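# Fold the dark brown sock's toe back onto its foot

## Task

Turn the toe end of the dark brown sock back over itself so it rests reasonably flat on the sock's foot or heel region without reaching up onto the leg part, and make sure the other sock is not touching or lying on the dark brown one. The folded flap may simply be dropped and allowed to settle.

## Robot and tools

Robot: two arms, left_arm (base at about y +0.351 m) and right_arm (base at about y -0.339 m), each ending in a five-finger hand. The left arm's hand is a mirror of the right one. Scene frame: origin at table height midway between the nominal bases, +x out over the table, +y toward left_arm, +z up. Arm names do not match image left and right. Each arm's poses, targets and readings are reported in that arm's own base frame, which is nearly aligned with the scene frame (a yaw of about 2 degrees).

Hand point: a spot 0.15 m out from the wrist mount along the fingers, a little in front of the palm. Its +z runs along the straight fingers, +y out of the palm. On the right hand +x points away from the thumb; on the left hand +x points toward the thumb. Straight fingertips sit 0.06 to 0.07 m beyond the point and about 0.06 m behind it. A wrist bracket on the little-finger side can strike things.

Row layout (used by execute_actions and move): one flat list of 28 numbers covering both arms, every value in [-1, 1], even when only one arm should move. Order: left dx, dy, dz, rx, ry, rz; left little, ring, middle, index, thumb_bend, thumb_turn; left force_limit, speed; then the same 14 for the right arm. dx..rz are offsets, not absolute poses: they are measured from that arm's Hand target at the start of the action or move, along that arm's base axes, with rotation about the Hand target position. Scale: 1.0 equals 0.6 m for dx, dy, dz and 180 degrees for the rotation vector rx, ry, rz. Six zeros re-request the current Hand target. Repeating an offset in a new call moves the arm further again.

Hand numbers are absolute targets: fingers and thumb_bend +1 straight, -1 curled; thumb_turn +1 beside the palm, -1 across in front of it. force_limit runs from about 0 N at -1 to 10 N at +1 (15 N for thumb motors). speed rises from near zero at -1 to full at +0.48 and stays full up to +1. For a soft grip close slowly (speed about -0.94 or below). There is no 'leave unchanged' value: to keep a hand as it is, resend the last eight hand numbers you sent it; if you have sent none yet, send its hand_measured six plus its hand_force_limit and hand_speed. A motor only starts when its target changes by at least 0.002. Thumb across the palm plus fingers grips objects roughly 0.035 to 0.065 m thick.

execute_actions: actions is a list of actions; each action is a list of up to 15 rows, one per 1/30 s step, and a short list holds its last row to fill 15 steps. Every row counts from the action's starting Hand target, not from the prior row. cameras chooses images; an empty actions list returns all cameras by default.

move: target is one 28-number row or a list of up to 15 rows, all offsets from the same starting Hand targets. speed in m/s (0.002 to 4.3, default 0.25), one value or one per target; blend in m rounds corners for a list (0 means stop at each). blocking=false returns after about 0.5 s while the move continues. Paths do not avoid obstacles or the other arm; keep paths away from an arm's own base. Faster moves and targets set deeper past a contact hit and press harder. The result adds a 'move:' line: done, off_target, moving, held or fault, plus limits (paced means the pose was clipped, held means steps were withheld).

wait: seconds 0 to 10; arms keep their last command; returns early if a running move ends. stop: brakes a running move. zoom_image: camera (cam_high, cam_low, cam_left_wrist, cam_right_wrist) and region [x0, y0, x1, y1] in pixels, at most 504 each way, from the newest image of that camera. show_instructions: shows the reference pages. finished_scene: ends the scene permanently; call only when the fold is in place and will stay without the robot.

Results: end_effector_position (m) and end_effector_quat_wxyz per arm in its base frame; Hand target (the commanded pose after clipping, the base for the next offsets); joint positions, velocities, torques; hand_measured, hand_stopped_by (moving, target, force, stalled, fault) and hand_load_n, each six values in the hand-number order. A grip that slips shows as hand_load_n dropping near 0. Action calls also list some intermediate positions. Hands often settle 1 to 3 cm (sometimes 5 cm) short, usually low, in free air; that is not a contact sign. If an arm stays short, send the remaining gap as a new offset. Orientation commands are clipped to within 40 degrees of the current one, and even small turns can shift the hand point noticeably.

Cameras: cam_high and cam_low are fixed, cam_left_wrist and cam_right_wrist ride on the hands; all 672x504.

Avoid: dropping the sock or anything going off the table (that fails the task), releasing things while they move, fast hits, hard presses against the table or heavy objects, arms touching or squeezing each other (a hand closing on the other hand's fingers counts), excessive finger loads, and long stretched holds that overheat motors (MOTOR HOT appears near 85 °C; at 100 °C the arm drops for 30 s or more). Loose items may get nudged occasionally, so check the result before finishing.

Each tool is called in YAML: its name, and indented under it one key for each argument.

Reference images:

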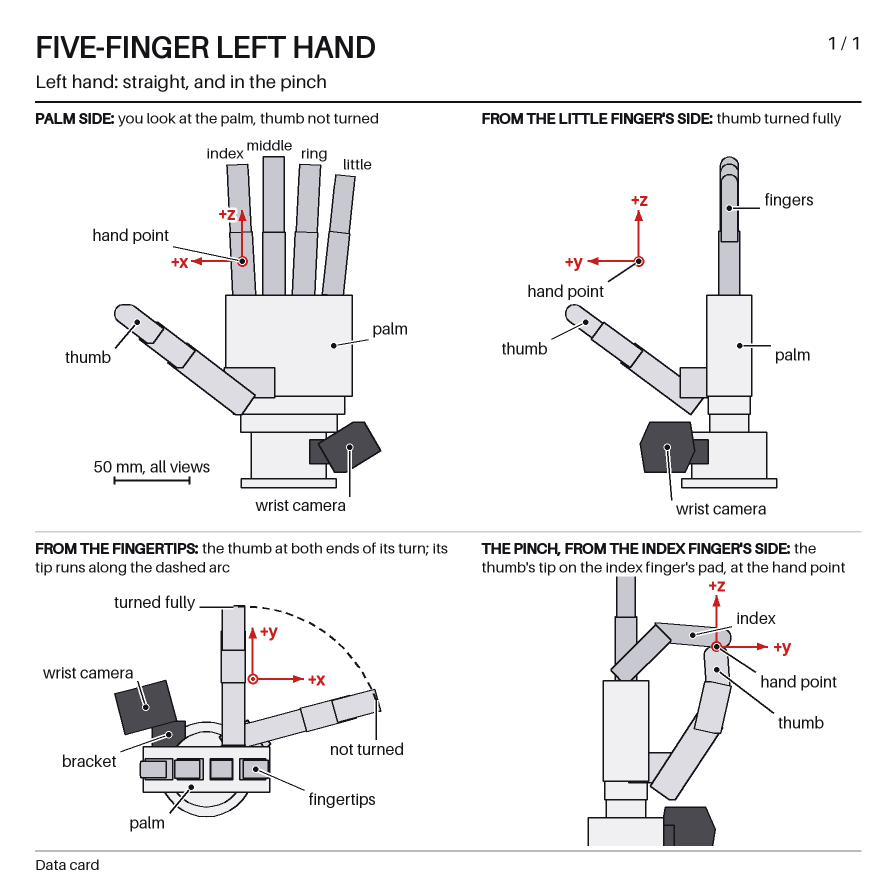

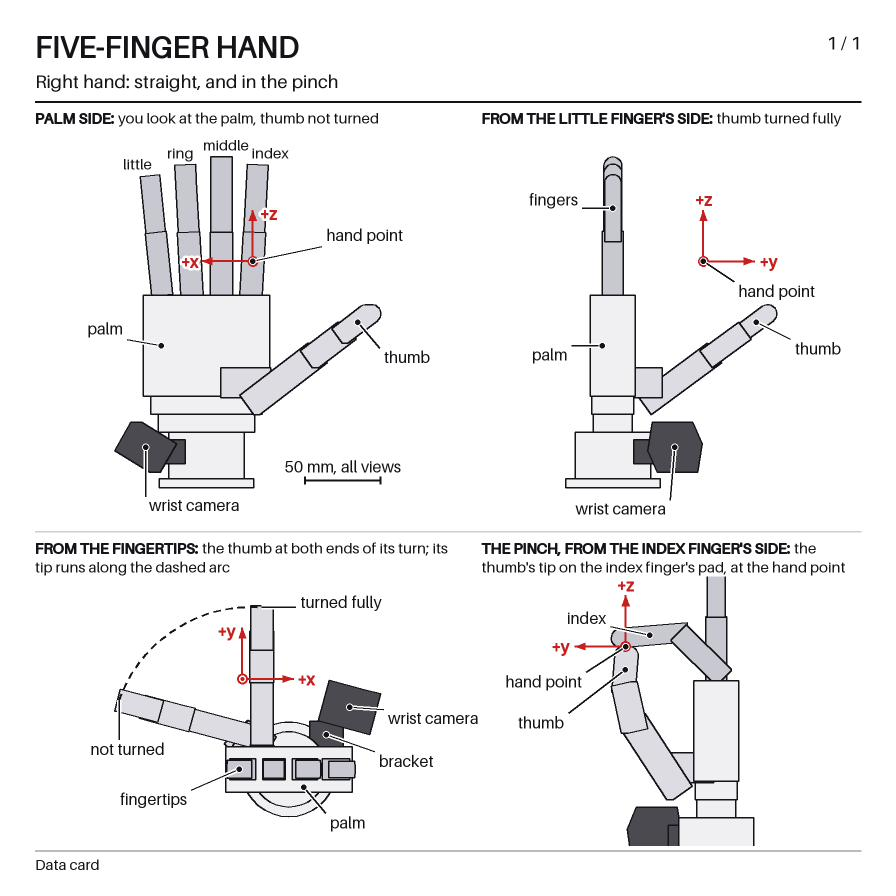

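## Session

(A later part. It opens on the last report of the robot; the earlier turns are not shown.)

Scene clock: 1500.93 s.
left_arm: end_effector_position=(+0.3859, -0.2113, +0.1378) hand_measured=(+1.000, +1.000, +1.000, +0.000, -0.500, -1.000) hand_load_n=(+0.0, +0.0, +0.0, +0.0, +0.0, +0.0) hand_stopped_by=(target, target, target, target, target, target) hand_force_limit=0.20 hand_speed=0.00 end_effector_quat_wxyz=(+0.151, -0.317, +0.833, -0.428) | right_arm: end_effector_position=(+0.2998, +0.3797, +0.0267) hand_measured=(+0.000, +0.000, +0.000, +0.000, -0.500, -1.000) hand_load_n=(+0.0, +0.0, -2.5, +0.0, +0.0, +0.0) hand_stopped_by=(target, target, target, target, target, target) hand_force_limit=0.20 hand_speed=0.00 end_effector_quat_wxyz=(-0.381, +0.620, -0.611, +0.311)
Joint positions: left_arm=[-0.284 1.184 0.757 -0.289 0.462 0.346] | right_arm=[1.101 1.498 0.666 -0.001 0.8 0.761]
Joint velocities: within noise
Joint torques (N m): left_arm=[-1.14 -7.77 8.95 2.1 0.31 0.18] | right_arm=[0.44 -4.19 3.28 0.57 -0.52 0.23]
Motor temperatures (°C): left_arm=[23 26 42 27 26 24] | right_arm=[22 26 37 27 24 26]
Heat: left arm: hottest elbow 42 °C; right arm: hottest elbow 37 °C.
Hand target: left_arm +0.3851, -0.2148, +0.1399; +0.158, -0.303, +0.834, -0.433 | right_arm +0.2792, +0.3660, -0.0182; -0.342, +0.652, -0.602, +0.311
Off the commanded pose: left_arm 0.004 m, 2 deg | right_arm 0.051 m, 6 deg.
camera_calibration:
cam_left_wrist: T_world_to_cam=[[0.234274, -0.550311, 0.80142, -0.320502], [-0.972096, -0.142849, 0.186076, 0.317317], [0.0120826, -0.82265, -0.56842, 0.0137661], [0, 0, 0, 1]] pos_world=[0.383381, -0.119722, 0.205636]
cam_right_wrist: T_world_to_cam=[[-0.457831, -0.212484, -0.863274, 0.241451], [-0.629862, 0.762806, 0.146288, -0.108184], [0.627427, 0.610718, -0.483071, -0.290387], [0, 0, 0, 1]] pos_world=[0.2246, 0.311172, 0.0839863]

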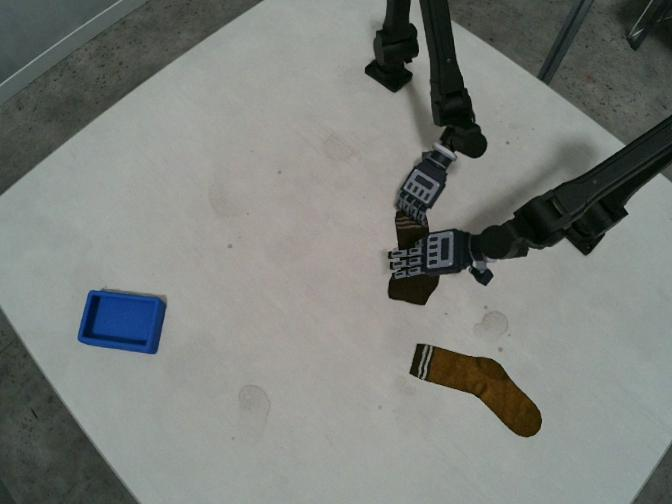

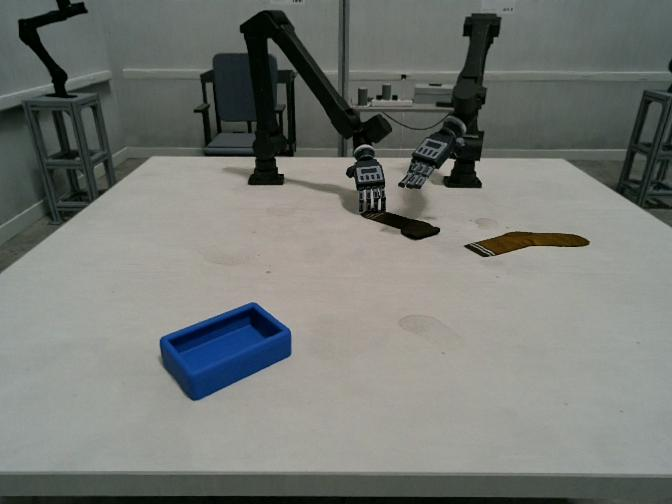

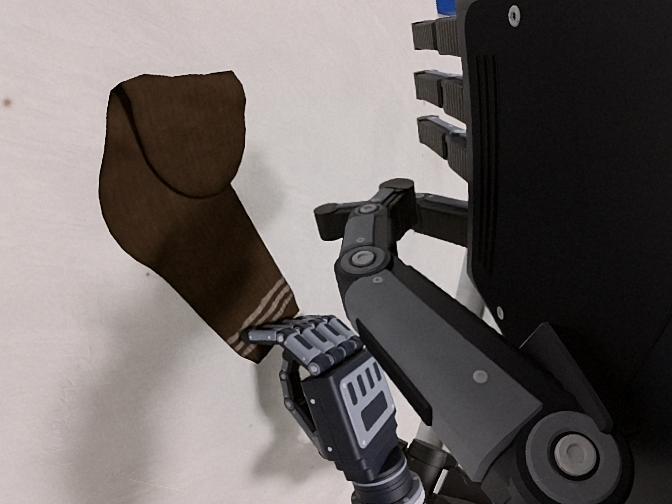

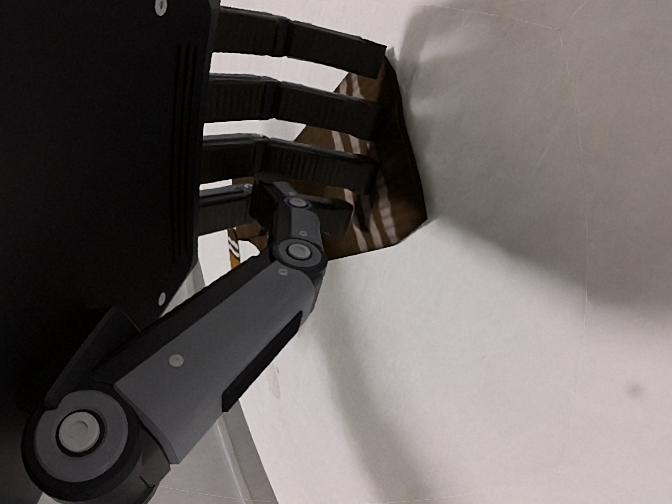

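move:
  target:
    - [0,0,0,0,0,0,1,1,1,0,-0.5,-1,0.2,0,0.034,0.023,0.08,0,0,0,0,0,0,0,-0.5,-1,0.2,0]
    - [0.0228,0.148,0.2172,0.1288,0.1841,0.1605,1,1,1,0,-0.5,-1,0.2,0,0.034,0.023,0.35,0,0,0,0,0,0,0,-0.5,-1,0.2,0]
  speed: [0.06, 0.2]
  cameras: ["all"]

Scene clock: 1532.07 s.
left_arm: end_effector_position=(+0.3848, -0.1258, +0.2584) hand_measured=(+1.000, +1.000, +1.000, +0.000, -0.500, -1.000) hand_load_n=(+0.0, +0.0, +0.0, +0.0, +0.0, +0.0) hand_stopped_by=(target, target, target, target, target, target) hand_force_limit=0.20 hand_speed=0.00 end_effector_quat_wxyz=(+0.067, -0.559, +0.820, -0.100) | right_arm: end_effector_position=(+0.2888, +0.3700, +0.1623) hand_measured=(+0.000, +0.000, +0.000, +0.000, -0.500, -1.000) hand_load_n=(+0.0, +0.0, +0.0, +0.0, +0.0, +0.0) hand_stopped_by=(target, target, target, target, target, target) hand_force_limit=0.20 hand_speed=0.00 end_effector_quat_wxyz=(-0.324, +0.661, -0.600, +0.314)
Joint positions: left_arm=[-0.243 1.39 1.437 -1.378 0.033 0.128] | right_arm=[1.098 1.262 0.931 -0.634 0.763 0.75]
Joint torques (N m): left_arm=[-0.5 -8.7 13.9 0.34 -0.14 -0.16] | right_arm=[-1.44 -9.05 12.66 0.46 0.31 -0.01]
Heat: left arm: hottest elbow 41 °C; right arm: hottest elbow 35 °C.
Hand target: left_arm +0.3987, -0.1260, +0.2701; +0.075, -0.569, +0.812, -0.106 | right_arm +0.2996, +0.3797, +0.1917; -0.342, +0.652, -0.602, +0.311
Off the commanded pose: left_arm 0.018 m, 2 deg | right_arm 0.033 m, 2 deg.
move: off_target (left_arm, right_arm)
camera_calibration:
cam_left_wrist: T_world_to_cam=[[0.809556, -0.534443, 0.24288, -0.444867], [-0.579767, -0.662946, 0.47368, 0.015307], [-0.0921384, -0.524284, -0.846544, 0.30217], [0, 0, 0, 1]] pos_world=[0.396861, -0.0691856, 0.356599]
cam_right_wrist: T_world_to_cam=[[-0.521244, -0.318407, -0.791784, 0.39731], [-0.638855, 0.760737, 0.114647, -0.119082], [0.565835, 0.565594, -0.599945, -0.158711], [0, 0, 0, 1]] pos_world=[0.220823, 0.306862, 0.233018]

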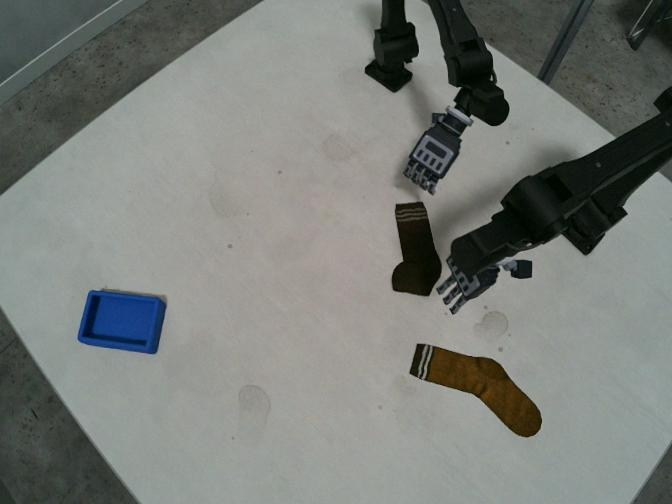

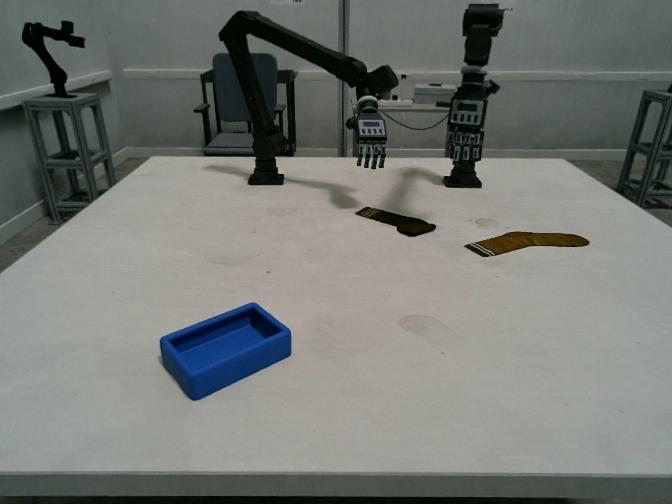

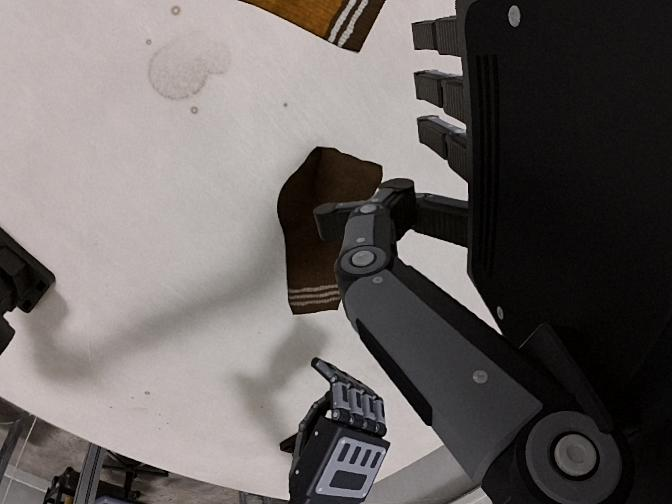

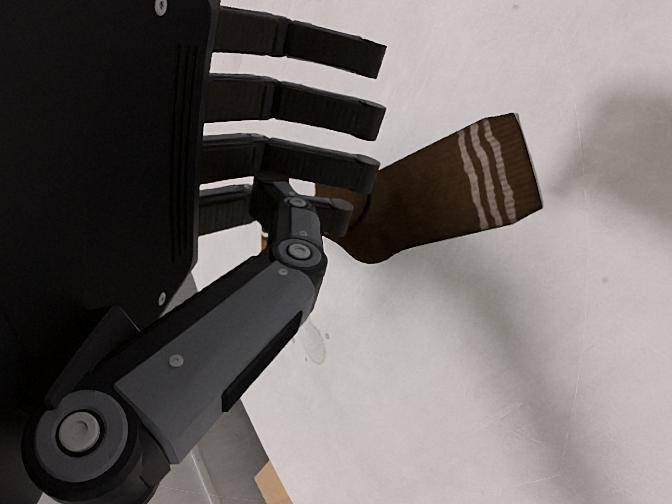

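zoom_image:
  camera: "cam_high"
  region: [360, 190, 460, 310]

zoom_image:
  camera: "cam_high"
  region: [400, 330, 560, 450]

Scaled by 4.200.

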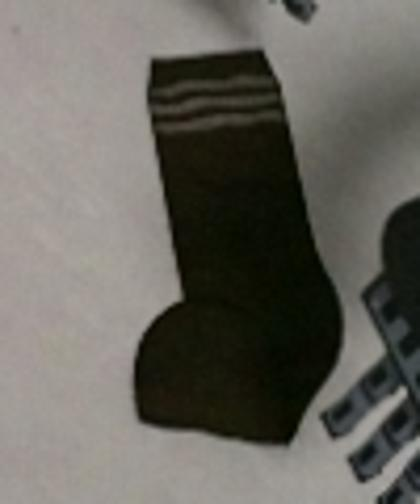

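Scaled by 3.150.

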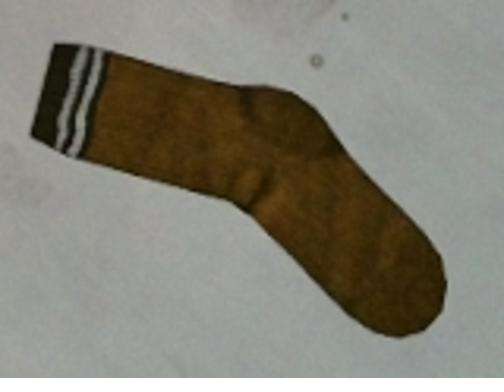

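move:
  target:
    - [-0.0227,-0.148,-0.217,-0.1288,-0.1841,-0.1605,1,1,1,0,-0.5,-1,0.2,0,-0.009,-0.001,-0.18,0,0,0,0,0,0,0,-0.5,-1,0.2,0]
  speed: [0.2]
  cameras: ["cam_left_wrist","cam_right_wrist","cam_high"]

Scene clock: 1645.20 s.
left_arm: end_effector_position=(+0.3859, -0.2114, +0.1379) hand_measured=(+1.000, +1.000, +1.000, +0.000, -0.500, -1.000) hand_load_n=(+0.0, +0.0, +0.0, +0.0, +0.0, +0.0) hand_stopped_by=(target, target, target, target, target, target) hand_force_limit=0.20 hand_speed=0.00 end_effector_quat_wxyz=(+0.151, -0.317, +0.833, -0.428) | right_arm: end_effector_position=(+0.2918, +0.3755, +0.0834) hand_measured=(+0.000, +0.000, +0.000, +0.000, -0.500, -1.000) hand_load_n=(+0.0, +0.0, +0.0, +0.0, +0.0, +0.0) hand_stopped_by=(target, target, target, target, target, target) hand_force_limit=0.20 hand_speed=0.00 end_effector_quat_wxyz=(-0.335, +0.655, -0.601, +0.311)
Joint positions: left_arm=[-0.284 1.184 0.757 -0.289 0.462 0.346] | right_arm=[1.098 1.372 0.791 -0.356 0.764 0.75]
Joint torques (N m): left_arm=[-2.2 -7.82 8.84 2.06 0.32 0.2] | right_arm=[-0.73 -8.06 7.43 1.98 0.52 0.12]
Motor temperatures (°C): left_arm=[23 26 48 27 26 24] | right_arm=[22 27 42 27 24 26]
Heat: left arm: hottest elbow 48 °C; right arm: hottest elbow 42 °C.
Hand target: left_arm +0.3851, -0.2149, +0.1400; +0.158, -0.302, +0.834, -0.433 | right_arm +0.2942, +0.3791, +0.0837; -0.342, +0.652, -0.602, +0.311
Off the commanded pose: left_arm 0.004 m, 2 deg | right_arm 0.004 m, 1 deg.
move: done
camera_calibration:
cam_left_wrist: T_world_to_cam=[[0.234038, -0.550401, 0.801427, -0.320614], [-0.972156, -0.142476, 0.186046, 0.317343], [0.0117845, -0.822653, -0.568421, 0.0137723], [0, 0, 0, 1]] pos_world=[0.383381, -0.119923, 0.205736]
cam_right_wrist: T_world_to_cam=[[-0.511092, -0.299362, -0.805709, 0.329234], [-0.639851, 0.758414, 0.124092, -0.11181], [0.573912, 0.578957, -0.579166, -0.219885], [0, 0, 0, 1]] pos_world=[0.222922, 0.310662, 0.151792]
Images, in order (width x height): cam_high 672x504, cam_left_wrist 672x504, cam_right_wrist 672x504.

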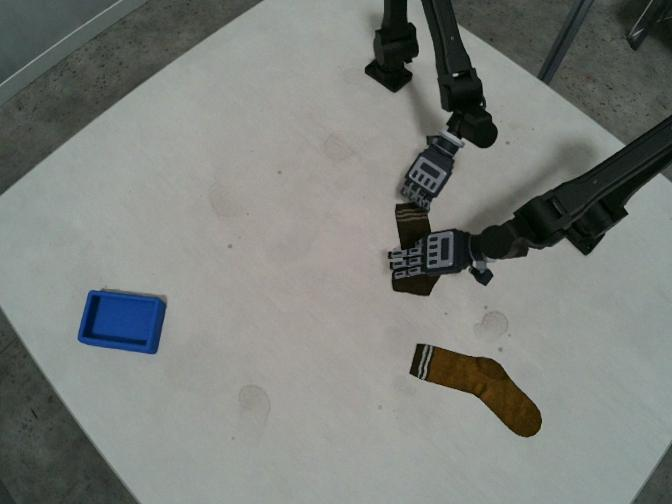

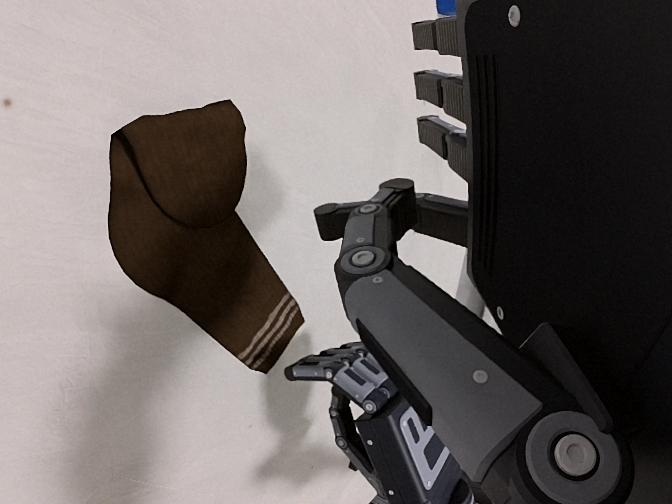

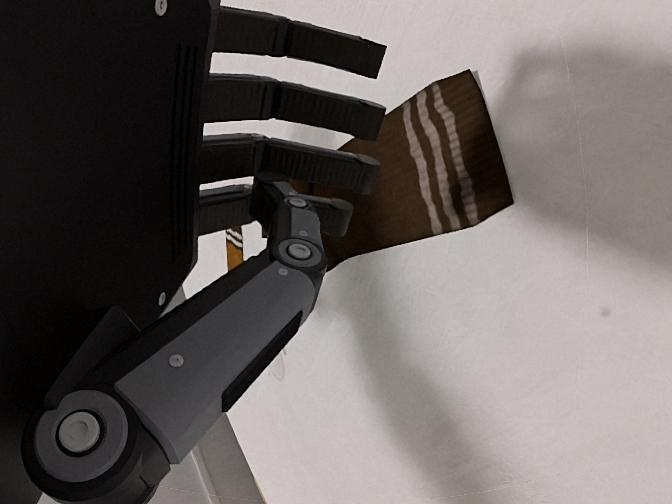

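zoom_image:
  camera: "cam_left_wrist"
  region: [80, 80, 320, 390]

Scaled by 1.626 from the camera's 672x504 image, which has a finer 960x720 frame.

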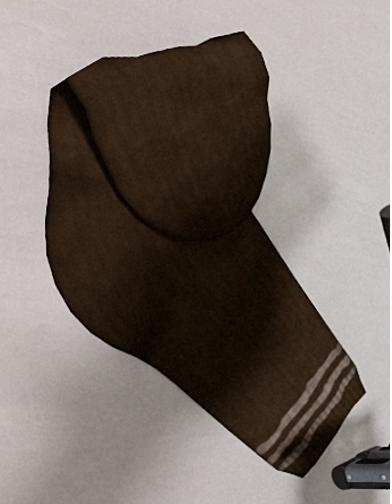

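move:
  target:
    - [-0.041,-0.0128,-0.1333,0,0,0,1,1,1,0,-0.5,-1,0.2,0,0,0,-0.075,0,0,0,0,0,0,0,-0.5,-1,0.2,0]
    - [-0.041,-0.0128,-0.1333,0,0,0,1,1,1,0,-0.5,-1,0.2,0,-0.008,-0.01,-0.16,0,0,0,0,0,0,0,-0.5,-1,0.2,0]
  speed: [0.1,0.05]
  cameras: ["cam_left_wrist","cam_right_wrist"]

Scene clock: 1689.30 s.
left_arm: end_effector_position=(+0.3621, -0.2185, +0.0643) hand_measured=(+1.000, +1.000, +1.000, +0.000, -0.500, -1.000) hand_load_n=(+0.0, -0.5, +0.0, +0.0, +0.5, +0.0) hand_stopped_by=(target, target, target, target, target, target) hand_force_limit=0.20 hand_speed=0.00 end_effector_quat_wxyz=(+0.162, -0.299, +0.835, -0.432) | right_arm: end_effector_position=(+0.3030, +0.3883, +0.0278) hand_measured=(+0.000, +0.000, +0.000, +0.000, -0.500, -1.000) hand_load_n=(+0.0, +0.0, -2.5, +0.0, +0.5, +0.0) hand_stopped_by=(target, target, target, target, target, target) hand_force_limit=0.20 hand_speed=0.00 end_effector_quat_wxyz=(-0.378, +0.627, -0.608, +0.308)
Joint positions: left_arm=[-0.328 1.249 0.573 -0.008 0.435 0.346] | right_arm=[1.098 1.514 0.695 -0.017 0.787 0.75]
Joint torques (N m): left_arm=[-2.32 -6.65 7.9 2.06 0.06 -0.15] | right_arm=[-0.44 -4.95 3.71 0.81 -0.34 0.17]
Motor temperatures (°C): left_arm=[23 26 42 27 26 24] | right_arm=[22 27 38 27 24 26]
Heat: left arm: hottest elbow 42 °C; right arm: hottest elbow 38 °C.
Hand target: left_arm +0.3606, -0.2225, +0.0600; +0.158, -0.302, +0.834, -0.434 | right_arm +0.2894, +0.3731, -0.0124; -0.342, +0.652, -0.602, +0.311
Off the commanded pose: left_arm 0.006 m, 1 deg | right_arm 0.045 m, 5 deg.
move: off_target (right_arm)
camera_calibration:
cam_left_wrist: T_world_to_cam=[[0.192899, -0.561391, 0.804755, -0.247682], [-0.981135, -0.121053, 0.150732, 0.317134], [0.0127982, -0.818649, -0.574152, -0.0327082], [0, 0, 0, 1]] pos_world=[0.359347, -0.127433, 0.132741]
cam_right_wrist: T_world_to_cam=[[-0.463413, -0.223873, -0.857397, 0.251599], [-0.637521, 0.756258, 0.147108, -0.108003], [0.61548, 0.61478, -0.493184, -0.294845], [0, 0, 0, 1]] pos_world=[0.229211, 0.319269, 0.0861952]
Images, in order (width x height): cam_left_wrist 672x504, cam_right_wrist 672x504.

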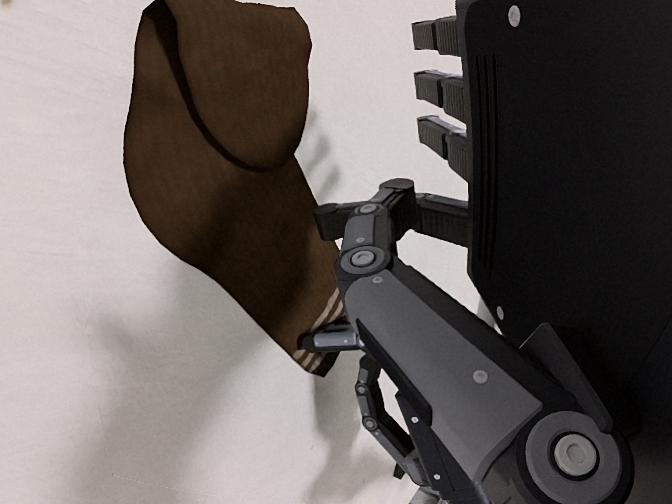

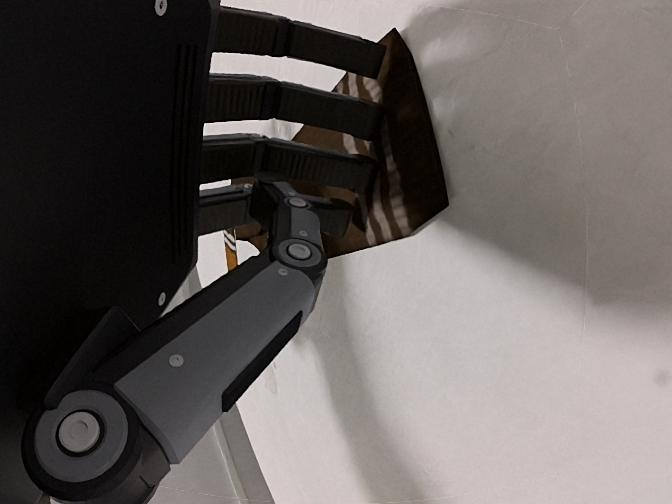

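move:
  target:
    - [0.0137,0.0205,0,0,0,0,1,1,1,0,-0.5,-1,0.2,0,0,0,0,0,0,0,0,0,0,0,-0.5,-1,0.2,0]
    - [0.0137,0.0205,-0.068,0,0,0,1,1,1,0,-0.5,-1,0.2,0,0,0,0,0,0,0,0,0,0,0,-0.5,-1,0.2,0]
  speed: [0.1,0.04]
  cameras: ["cam_left_wrist"]

Scene clock: 1699.77 s.
left_arm: end_effector_position=(+0.3685, -0.2138, +0.0259) hand_measured=(+1.000, +1.000, +1.000, +0.000, -0.500, -1.000) hand_load_n=(+0.0, +0.0, +0.0, +0.0, +0.0, +0.0) hand_stopped_by=(target, target, target, target, target, target) hand_force_limit=0.20 hand_speed=0.00 end_effector_quat_wxyz=(+0.156, -0.305, +0.832, -0.436) | right_arm: end_effector_position=(+0.3030, +0.3883, +0.0278) hand_measured=(+0.000, +0.000, +0.000, +0.000, -0.500, -1.000) hand_load_n=(+0.0, +0.0, -2.5, +0.0, +0.0, +0.0) hand_stopped_by=(target, target, target, target, target, target) hand_force_limit=0.20 hand_speed=0.00 end_effector_quat_wxyz=(-0.378, +0.627, -0.608, +0.308)
Joint positions: left_arm=[-0.302 1.369 0.539 0.137 0.462 0.346] | right_arm=[1.098 1.514 0.695 -0.017 0.787 0.75]
Joint torques (N m): left_arm=[0.56 -7.06 6.71 2.09 0.29 0.19] | right_arm=[-0.44 -4.89 3.71 0.81 -0.35 0.17]
Heat: left arm: hottest elbow 42 °C; right arm: hottest elbow 37 °C.
Hand target: left_arm +0.3688, -0.2101, +0.0192; +0.158, -0.302, +0.834, -0.433 | right_arm +0.2894, +0.3731, -0.0124; -0.342, +0.652, -0.602, +0.311
Off the commanded pose: left_arm 0.008 m, 1 deg | right_arm 0.045 m, 5 deg.
move: off_target (right_arm)
camera_calibration:
cam_left_wrist: T_world_to_cam=[[0.206086, -0.549244, 0.809852, -0.217797], [-0.978477, -0.124632, 0.16447, 0.327671], [0.0105994, -0.826316, -0.563107, -0.0520937], [0, 0, 0, 1]] pos_world=[0.366056, -0.121831, 0.0931566]
Images, in order (width x height): cam_left_wrist 672x504.

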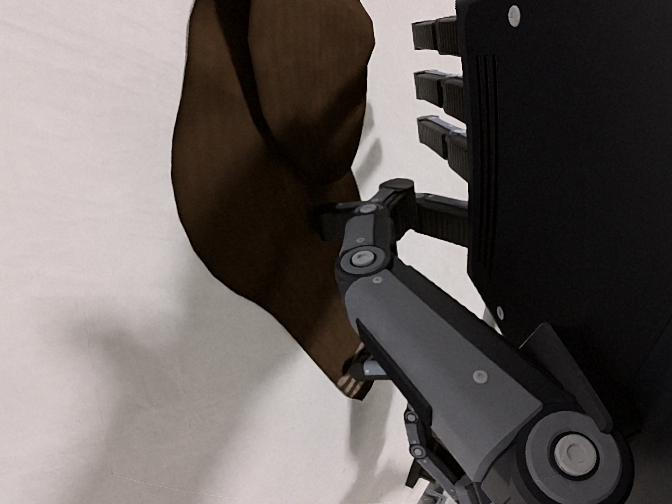

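move:
  target:
    - [0.0408,0.0343,0,0,0,0,1,1,1,0,-0.5,-1,0.2,0,0,0,0,0,0,0,0,0,0,0,-0.5,-1,0.2,0]
  speed: [0.03]
  cameras: ["cam_left_wrist"]

Scene clock: 1704.50 s.
left_arm: end_effector_position=(+0.3784, -0.1971, +0.0225) hand_measured=(+1.000, +1.000, +1.000, +0.000, -0.500, -1.000) hand_load_n=(+0.0, +0.0, +0.0, -0.5, +0.0, +0.0) hand_stopped_by=(target, target, target, target, target, target) hand_force_limit=0.20 hand_speed=0.00 end_effector_quat_wxyz=(+0.149, -0.304, +0.830, -0.444) | right_arm: end_effector_position=(+0.3034, +0.3891, +0.0277) hand_measured=(+0.000, +0.000, +0.000, +0.000, -0.500, -1.000) hand_load_n=(+0.0, +0.0, -1.0, +0.0, +0.0, +0.0) hand_stopped_by=(target, target, target, target, target, target) hand_force_limit=0.20 hand_speed=0.00 end_effector_quat_wxyz=(-0.379, +0.626, -0.608, +0.308)
Joint positions: left_arm=[-0.233 1.399 0.553 0.135 0.534 0.386] | right_arm=[1.098 1.516 0.695 -0.012 0.787 0.75]
Joint torques (N m): left_arm=[0.5 -6.59 9.96 0.8 -0.13 0.33] | right_arm=[-0.44 -5.07 3.73 0.58 -0.36 0.17]
Heat: left arm: hottest elbow 42 °C; right arm: hottest elbow 36 °C.
Hand target: left_arm +0.3931, -0.1896, +0.0191; +0.158, -0.302, +0.834, -0.433 | right_arm +0.2894, +0.3732, -0.0122; -0.342, +0.652, -0.602, +0.311
Off the commanded pose: left_arm 0.017 m, 2 deg | right_arm 0.045 m, 5 deg.
move: off_target (left_arm, right_arm)
camera_calibration:
cam_left_wrist: T_world_to_cam=[[0.2054, -0.53547, 0.819196, -0.205142], [-0.978678, -0.111872, 0.172261, 0.342327], [-0.000595632, -0.837112, -0.547031, -0.0385677], [0, 0, 0, 1]] pos_world=[0.37714, -0.103836, 0.0879838]
Images, in order (width x height): cam_left_wrist 672x504.

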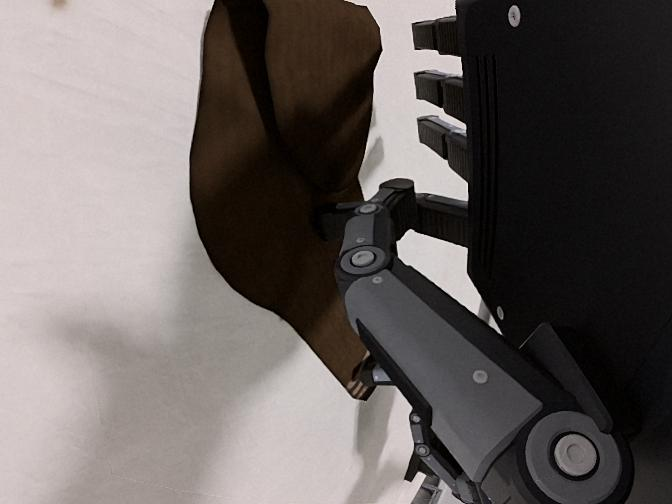

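zoom_image:
  camera: "cam_left_wrist"
  region: [180, 0, 400, 300]

Scaled by 1.680 from the camera's 672x504 image, which has a finer 960x720 frame.

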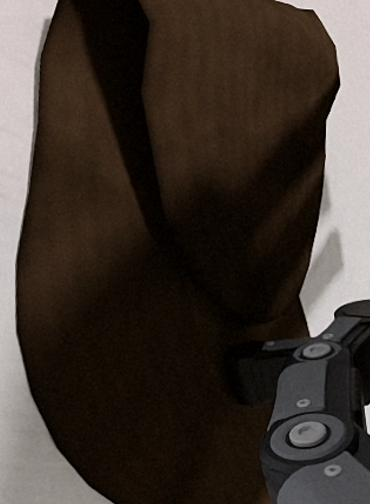

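move:
  target:
    - [0.0408,0.0343,0,0,0,0,1,1,1,0,-0.5,-1,0.2,0,0,0,0,0,0,0,0,0,0,0,-0.5,-1,0.2,0]
  speed: [0.03]
  cameras: ["cam_left_wrist"]

zoom_image:
  camera: "cam_left_wrist"
  region: [180, 0, 400, 300]

Scene clock: 1713.00 s.
left_arm: end_effector_position=(+0.3965, -0.1825, +0.0227) hand_measured=(+1.000, +1.000, +1.000, +0.000, -0.500, -1.000) hand_load_n=(+0.0, +0.0, +0.0, -0.5, +0.0, +0.0) hand_stopped_by=(target, target, target, target, target, target) hand_force_limit=0.20 hand_speed=0.00 end_effector_quat_wxyz=(+0.139, -0.304, +0.830, -0.446) | right_arm: end_effector_position=(+0.3037, +0.3899, +0.0272) hand_measured=(+0.000, +0.000, +0.000, +0.000, -0.500, -1.000) hand_load_n=(+0.0, +0.0, +1.0, -0.5, +0.0, +0.0) hand_stopped_by=(target, target, target, target, target, target) hand_force_limit=0.20 hand_speed=0.00 end_effector_quat_wxyz=(-0.381, +0.625, -0.609, +0.307)
Joint positions: left_arm=[-0.172 1.444 0.606 0.09 0.595 0.43] | right_arm=[1.098 1.519 0.695 -0.007 0.787 0.754]
Joint torques (N m): left_arm=[1.79 -7.12 10.3 0.95 -0.43 0.49] | right_arm=[-0.5 -5.36 3.71 0.39 -0.37 0.13]
Heat: left arm: hottest elbow 42 °C; right arm: hottest elbow 36 °C.
Hand target: left_arm +0.4178, -0.1690, +0.0192; +0.158, -0.302, +0.834, -0.433 | right_arm +0.2894, +0.3731, -0.0123; -0.342, +0.652, -0.602, +0.311
Off the commanded pose: left_arm 0.025 m, 3 deg | right_arm 0.045 m, 6 deg.
move: off_target (left_arm, right_arm)
camera_calibration:
cam_left_wrist: T_world_to_cam=[[0.212992, -0.528915, 0.821513, -0.203119], [-0.97691, -0.100864, 0.188342, 0.362691], [-0.0167561, -0.84266, -0.538186, -0.0211113], [0, 0, 0, 1]] pos_world=[0.397226, -0.08864, 0.0871931]
Images, in order (width x height): cam_left_wrist 672x504.

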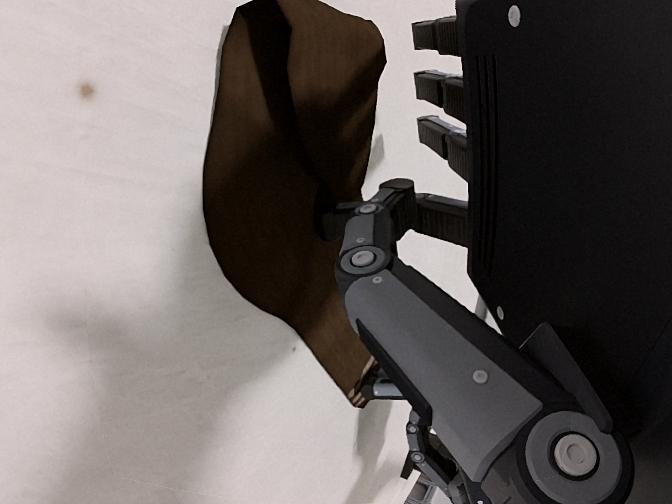

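Scaled by 1.680 from the camera's 672x504 image, which has a finer 960x720 frame.

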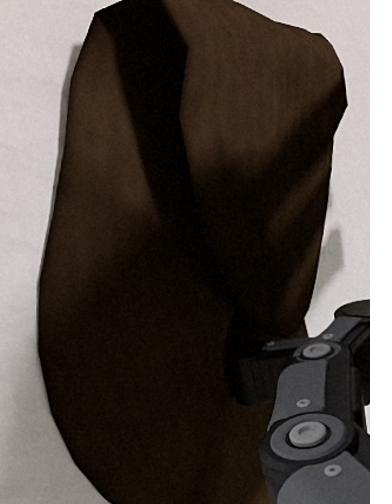

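move:
  target:
    - [0.0332,0.0279,0,0,0,0,1,1,1,0,-0.5,-1,0.2,0,0,0,0,0,0,0,0,0,0,0,-0.5,-1,0.2,0]
  speed: [0.03]
  cameras: ["cam_left_wrist","cam_high"]

zoom_image:
  camera: "cam_left_wrist"
  region: [180, 0, 400, 300]

Scene clock: 1718.97 s.
left_arm: end_effector_position=(+0.4134, -0.1688, +0.0227) hand_measured=(+1.000, +1.000, +1.000, +0.000, -0.500, -1.000) hand_load_n=(+0.0, +0.0, +0.0, +0.0, +0.0, +0.0) hand_stopped_by=(target, target, target, target, target, target) hand_force_limit=0.20 hand_speed=0.00 end_effector_quat_wxyz=(+0.134, -0.305, +0.830, -0.447) | right_arm: end_effector_position=(+0.3038, +0.3900, +0.0271) hand_measured=(+0.000, +0.000, +0.000, +0.000, -0.500, -1.000) hand_load_n=(+0.0, +0.0, +2.0, -0.5, +0.5, +0.0) hand_stopped_by=(target, target, target, target, target, target) hand_force_limit=0.20 hand_speed=0.00 end_effector_quat_wxyz=(-0.381, +0.624, -0.610, +0.307)
Joint positions: left_arm=[-0.125 1.483 0.655 0.051 0.636 0.467] | right_arm=[1.098 1.519 0.695 -0.007 0.787 0.756]
Joint torques (N m): left_arm=[2.37 -7.47 10.56 1.11 -0.6 0.58] | right_arm=[-0.44 -5.42 3.74 0.38 -0.37 0.11]
Heat: left arm: hottest elbow 42 °C; right arm: hottest elbow 35 °C.
Hand target: left_arm +0.4376, -0.1522, +0.0191; +0.158, -0.302, +0.834, -0.433 | right_arm +0.2894, +0.3731, -0.0124; -0.341, +0.652, -0.602, +0.311
Off the commanded pose: left_arm 0.030 m, 3 deg | right_arm 0.045 m, 6 deg.
move: off_target (left_arm, right_arm)
camera_calibration:
cam_left_wrist: T_world_to_cam=[[0.218296, -0.525859, 0.822082, -0.201158], [-0.975597, -0.0972252, 0.196869, 0.380354], [-0.023598, -0.844997, -0.534251, -0.00691159], [0, 0, 0, 1]] pos_world=[0.414821, -0.0746413, 0.0867965]
Images, in order (width x height): cam_high 672x504, cam_left_wrist 672x504.

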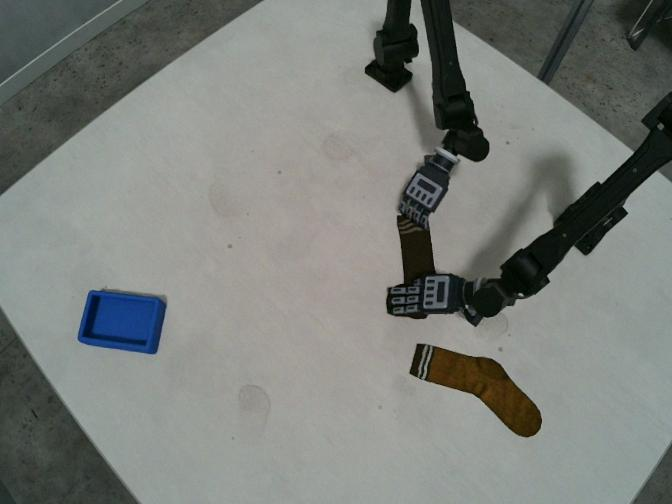

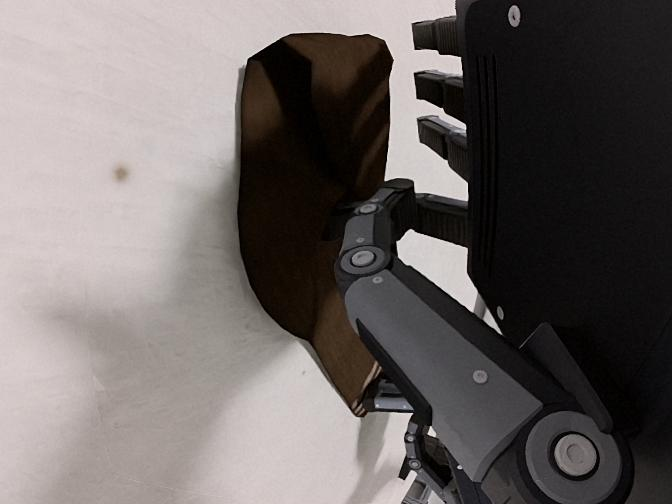

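Scaled by 1.680 from the camera's 672x504 image, which has a finer 960x720 frame.

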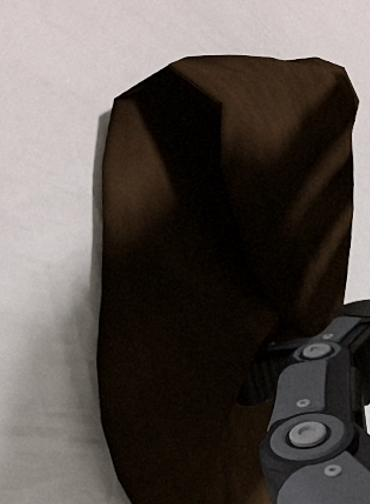

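move:
  target:
    - [0,0,0,0,0,0,0.05,0.05,0.05,0,-0.5,-1,-0.2,-0.4,0,0,0,0,0,0,0,0,0,0,-0.5,-1,0.2,0]
  speed: [0.03]
  cameras: ["cam_left_wrist"]

zoom_image:
  camera: "cam_left_wrist"
  region: [180, 0, 480, 300]

Scene clock: 1725.77 s.
left_arm: end_effector_position=(+0.4272, -0.1614, +0.0287) hand_measured=(+0.050, +0.050, +0.050, +0.000, -0.500, -1.000) hand_load_n=(+0.0, +0.0, +0.5, -0.5, +0.0, +0.0) hand_stopped_by=(target, target, target, target, target, target) hand_force_limit=-0.20 hand_speed=-0.40 end_effector_quat_wxyz=(+0.152, -0.300, +0.830, -0.445) | right_arm: end_effector_position=(+0.3038, +0.3900, +0.0271) hand_measured=(+0.000, +0.000, +0.000, +0.000, -0.500, -1.000) hand_load_n=(+0.0, +0.0, +0.0, +0.0, +0.0, +0.0) hand_stopped_by=(target, target, target, target, target, target) hand_force_limit=0.20 hand_speed=0.00 end_effector_quat_wxyz=(-0.381, +0.624, -0.610, +0.307)
Joint positions: left_arm=[-0.11 1.484 0.675 0.051 0.627 0.489] | right_arm=[1.098 1.519 0.695 -0.007 0.787 0.756]
Joint torques (N m): left_arm=[0.32 -7.53 9.31 1.18 -0.29 0.24] | right_arm=[-0.38 -5.3 3.73 0.38 -0.36 0.11]
Heat: left arm: hottest elbow 42 °C; right arm: hottest elbow 35 °C.
Hand target: left_arm +0.4376, -0.1523, +0.0192; +0.158, -0.302, +0.834, -0.433 | right_arm +0.2893, +0.3731, -0.0124; -0.341, +0.652, -0.602, +0.311
Off the commanded pose: left_arm 0.017 m, 2 deg | right_arm 0.045 m, 6 deg.
move: off_target (left_arm, right_arm)
camera_calibration:
cam_left_wrist: T_world_to_cam=[[0.194918, -0.53644, 0.82112, -0.196909], [-0.980816, -0.108726, 0.161796, 0.394812], [0.00248344, -0.836905, -0.547342, -0.00661219], [0, 0, 0, 1]] pos_world=[0.425636, -0.0682373, 0.0941878]
Images, in order (width x height): cam_left_wrist 672x504.

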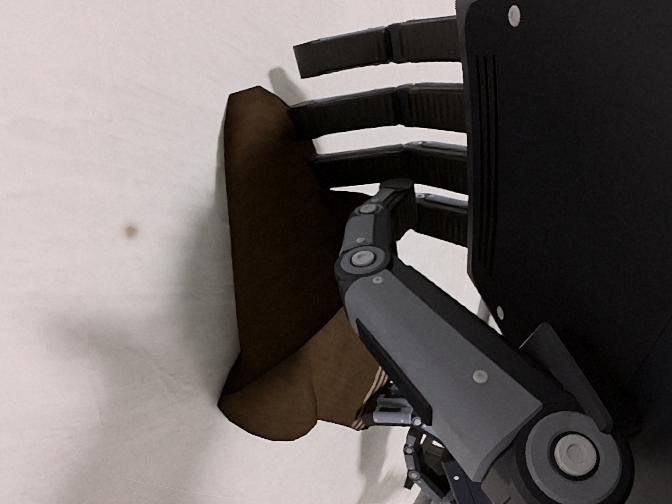

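Scaled by 1.680 from the camera's 672x504 image, which has a finer 960x720 frame.

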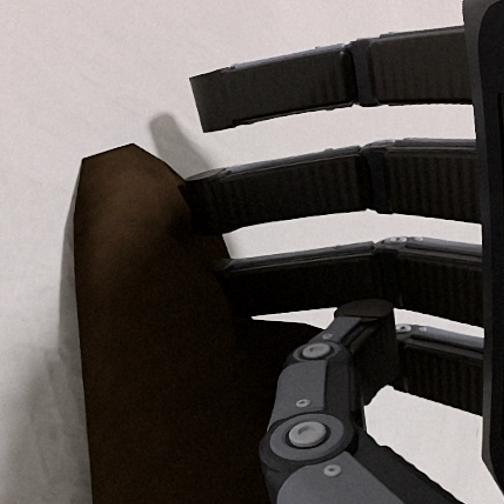

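move:
  target:
    - [-0.017,-0.015,0.0,0,0,0,0.05,0.05,0.05,0,-0.5,-1,-0.2,-0.4,0.01,0.01,0.04,0,0,0,0,0,0,0,-0.5,-1,0.2,0]
    - [-0.017,-0.015,0.2,0,0,0,0.05,0.05,0.05,0,-0.5,-1,-0.2,-0.4,0.01,0.01,0.04,0,0,0,0,0,0,0,-0.5,-1,0.2,0]
  speed: [0.1,0.1]
  cameras: ["cam_left_wrist","cam_high"]

Scene clock: 1732.00 s.
left_arm: end_effector_position=(+0.4126, -0.1566, +0.1179) hand_measured=(+0.050, +0.050, +0.050, +0.000, -0.500, -1.000) hand_load_n=(+0.0, +0.0, +0.0, +0.0, +0.0, +0.0) hand_stopped_by=(target, target, target, target, target, target) hand_force_limit=-0.20 hand_speed=-0.40 end_effector_quat_wxyz=(+0.142, -0.315, +0.836, -0.426) | right_arm: end_effector_position=(+0.3011, +0.3876, +0.0282) hand_measured=(+0.000, +0.000, +0.000, +0.000, -0.500, -1.000) hand_load_n=(+0.0, +0.0, -1.0, +0.0, +0.0, +0.0) hand_stopped_by=(target, target, target, target, target, target) hand_force_limit=0.20 hand_speed=0.00 end_effector_quat_wxyz=(-0.368, +0.633, -0.608, +0.307)
Joint positions: left_arm=[-0.114 1.272 0.788 -0.32 0.596 0.489] | right_arm=[1.098 1.51 0.708 -0.061 0.779 0.756]
Joint torques (N m): left_arm=[-2.43 -8.82 12.93 1.07 0.19 0.05] | right_arm=[-0.91 -7.65 6.26 -0.46 -0.23 0.03]
Heat: left arm: hottest elbow 42 °C; right arm: hottest elbow 35 °C.
Hand target: left_arm +0.4275, -0.1612, +0.1392; +0.158, -0.302, +0.834, -0.433 | right_arm +0.2954, +0.3791, +0.0116; -0.341, +0.652, -0.602, +0.311
Off the commanded pose: left_arm 0.026 m, 3 deg | right_arm 0.020 m, 4 deg.
move: off_target (left_arm, right_arm)
camera_calibration:
cam_left_wrist: T_world_to_cam=[[0.240752, -0.55409, 0.796883, -0.283446], [-0.970556, -0.13095, 0.202169, 0.354122], [-0.00766798, -0.822093, -0.569302, 0.0554123], [0, 0, 0, 1]] pos_world=[0.412361, -0.0651282, 0.185827]
Images, in order (width x height): cam_high 672x504, cam_left_wrist 672x504.

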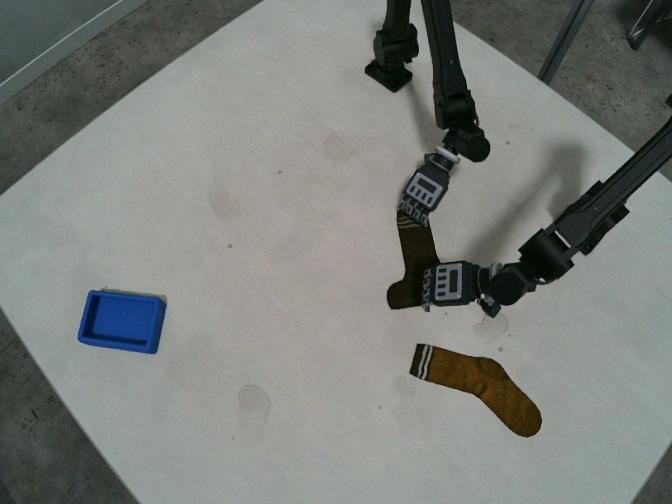

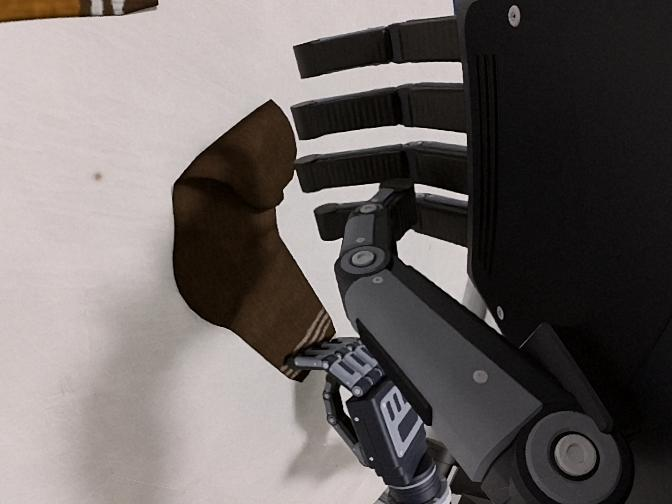

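zoom_image:
  camera: "cam_left_wrist"
  region: [150, 80, 370, 400]

zoom_image:
  camera: "cam_high"
  region: [370, 200, 470, 320]

Scaled by 1.575 from the camera's 672x504 image, which has a finer 960x720 frame.

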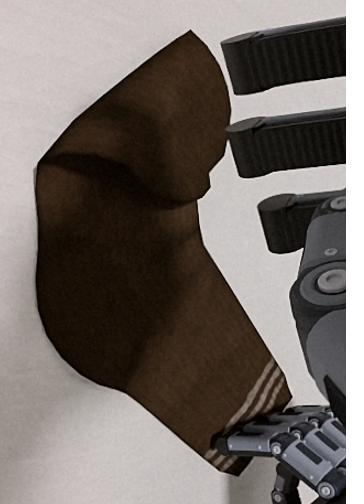

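Scaled by 4.200.

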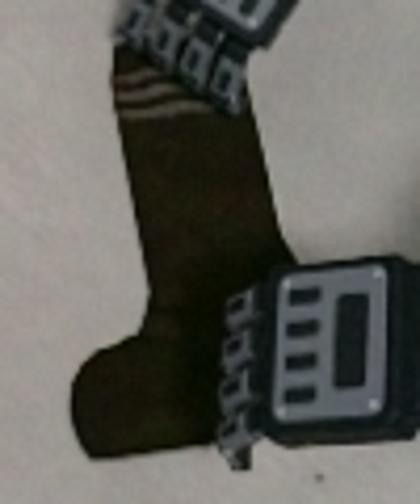

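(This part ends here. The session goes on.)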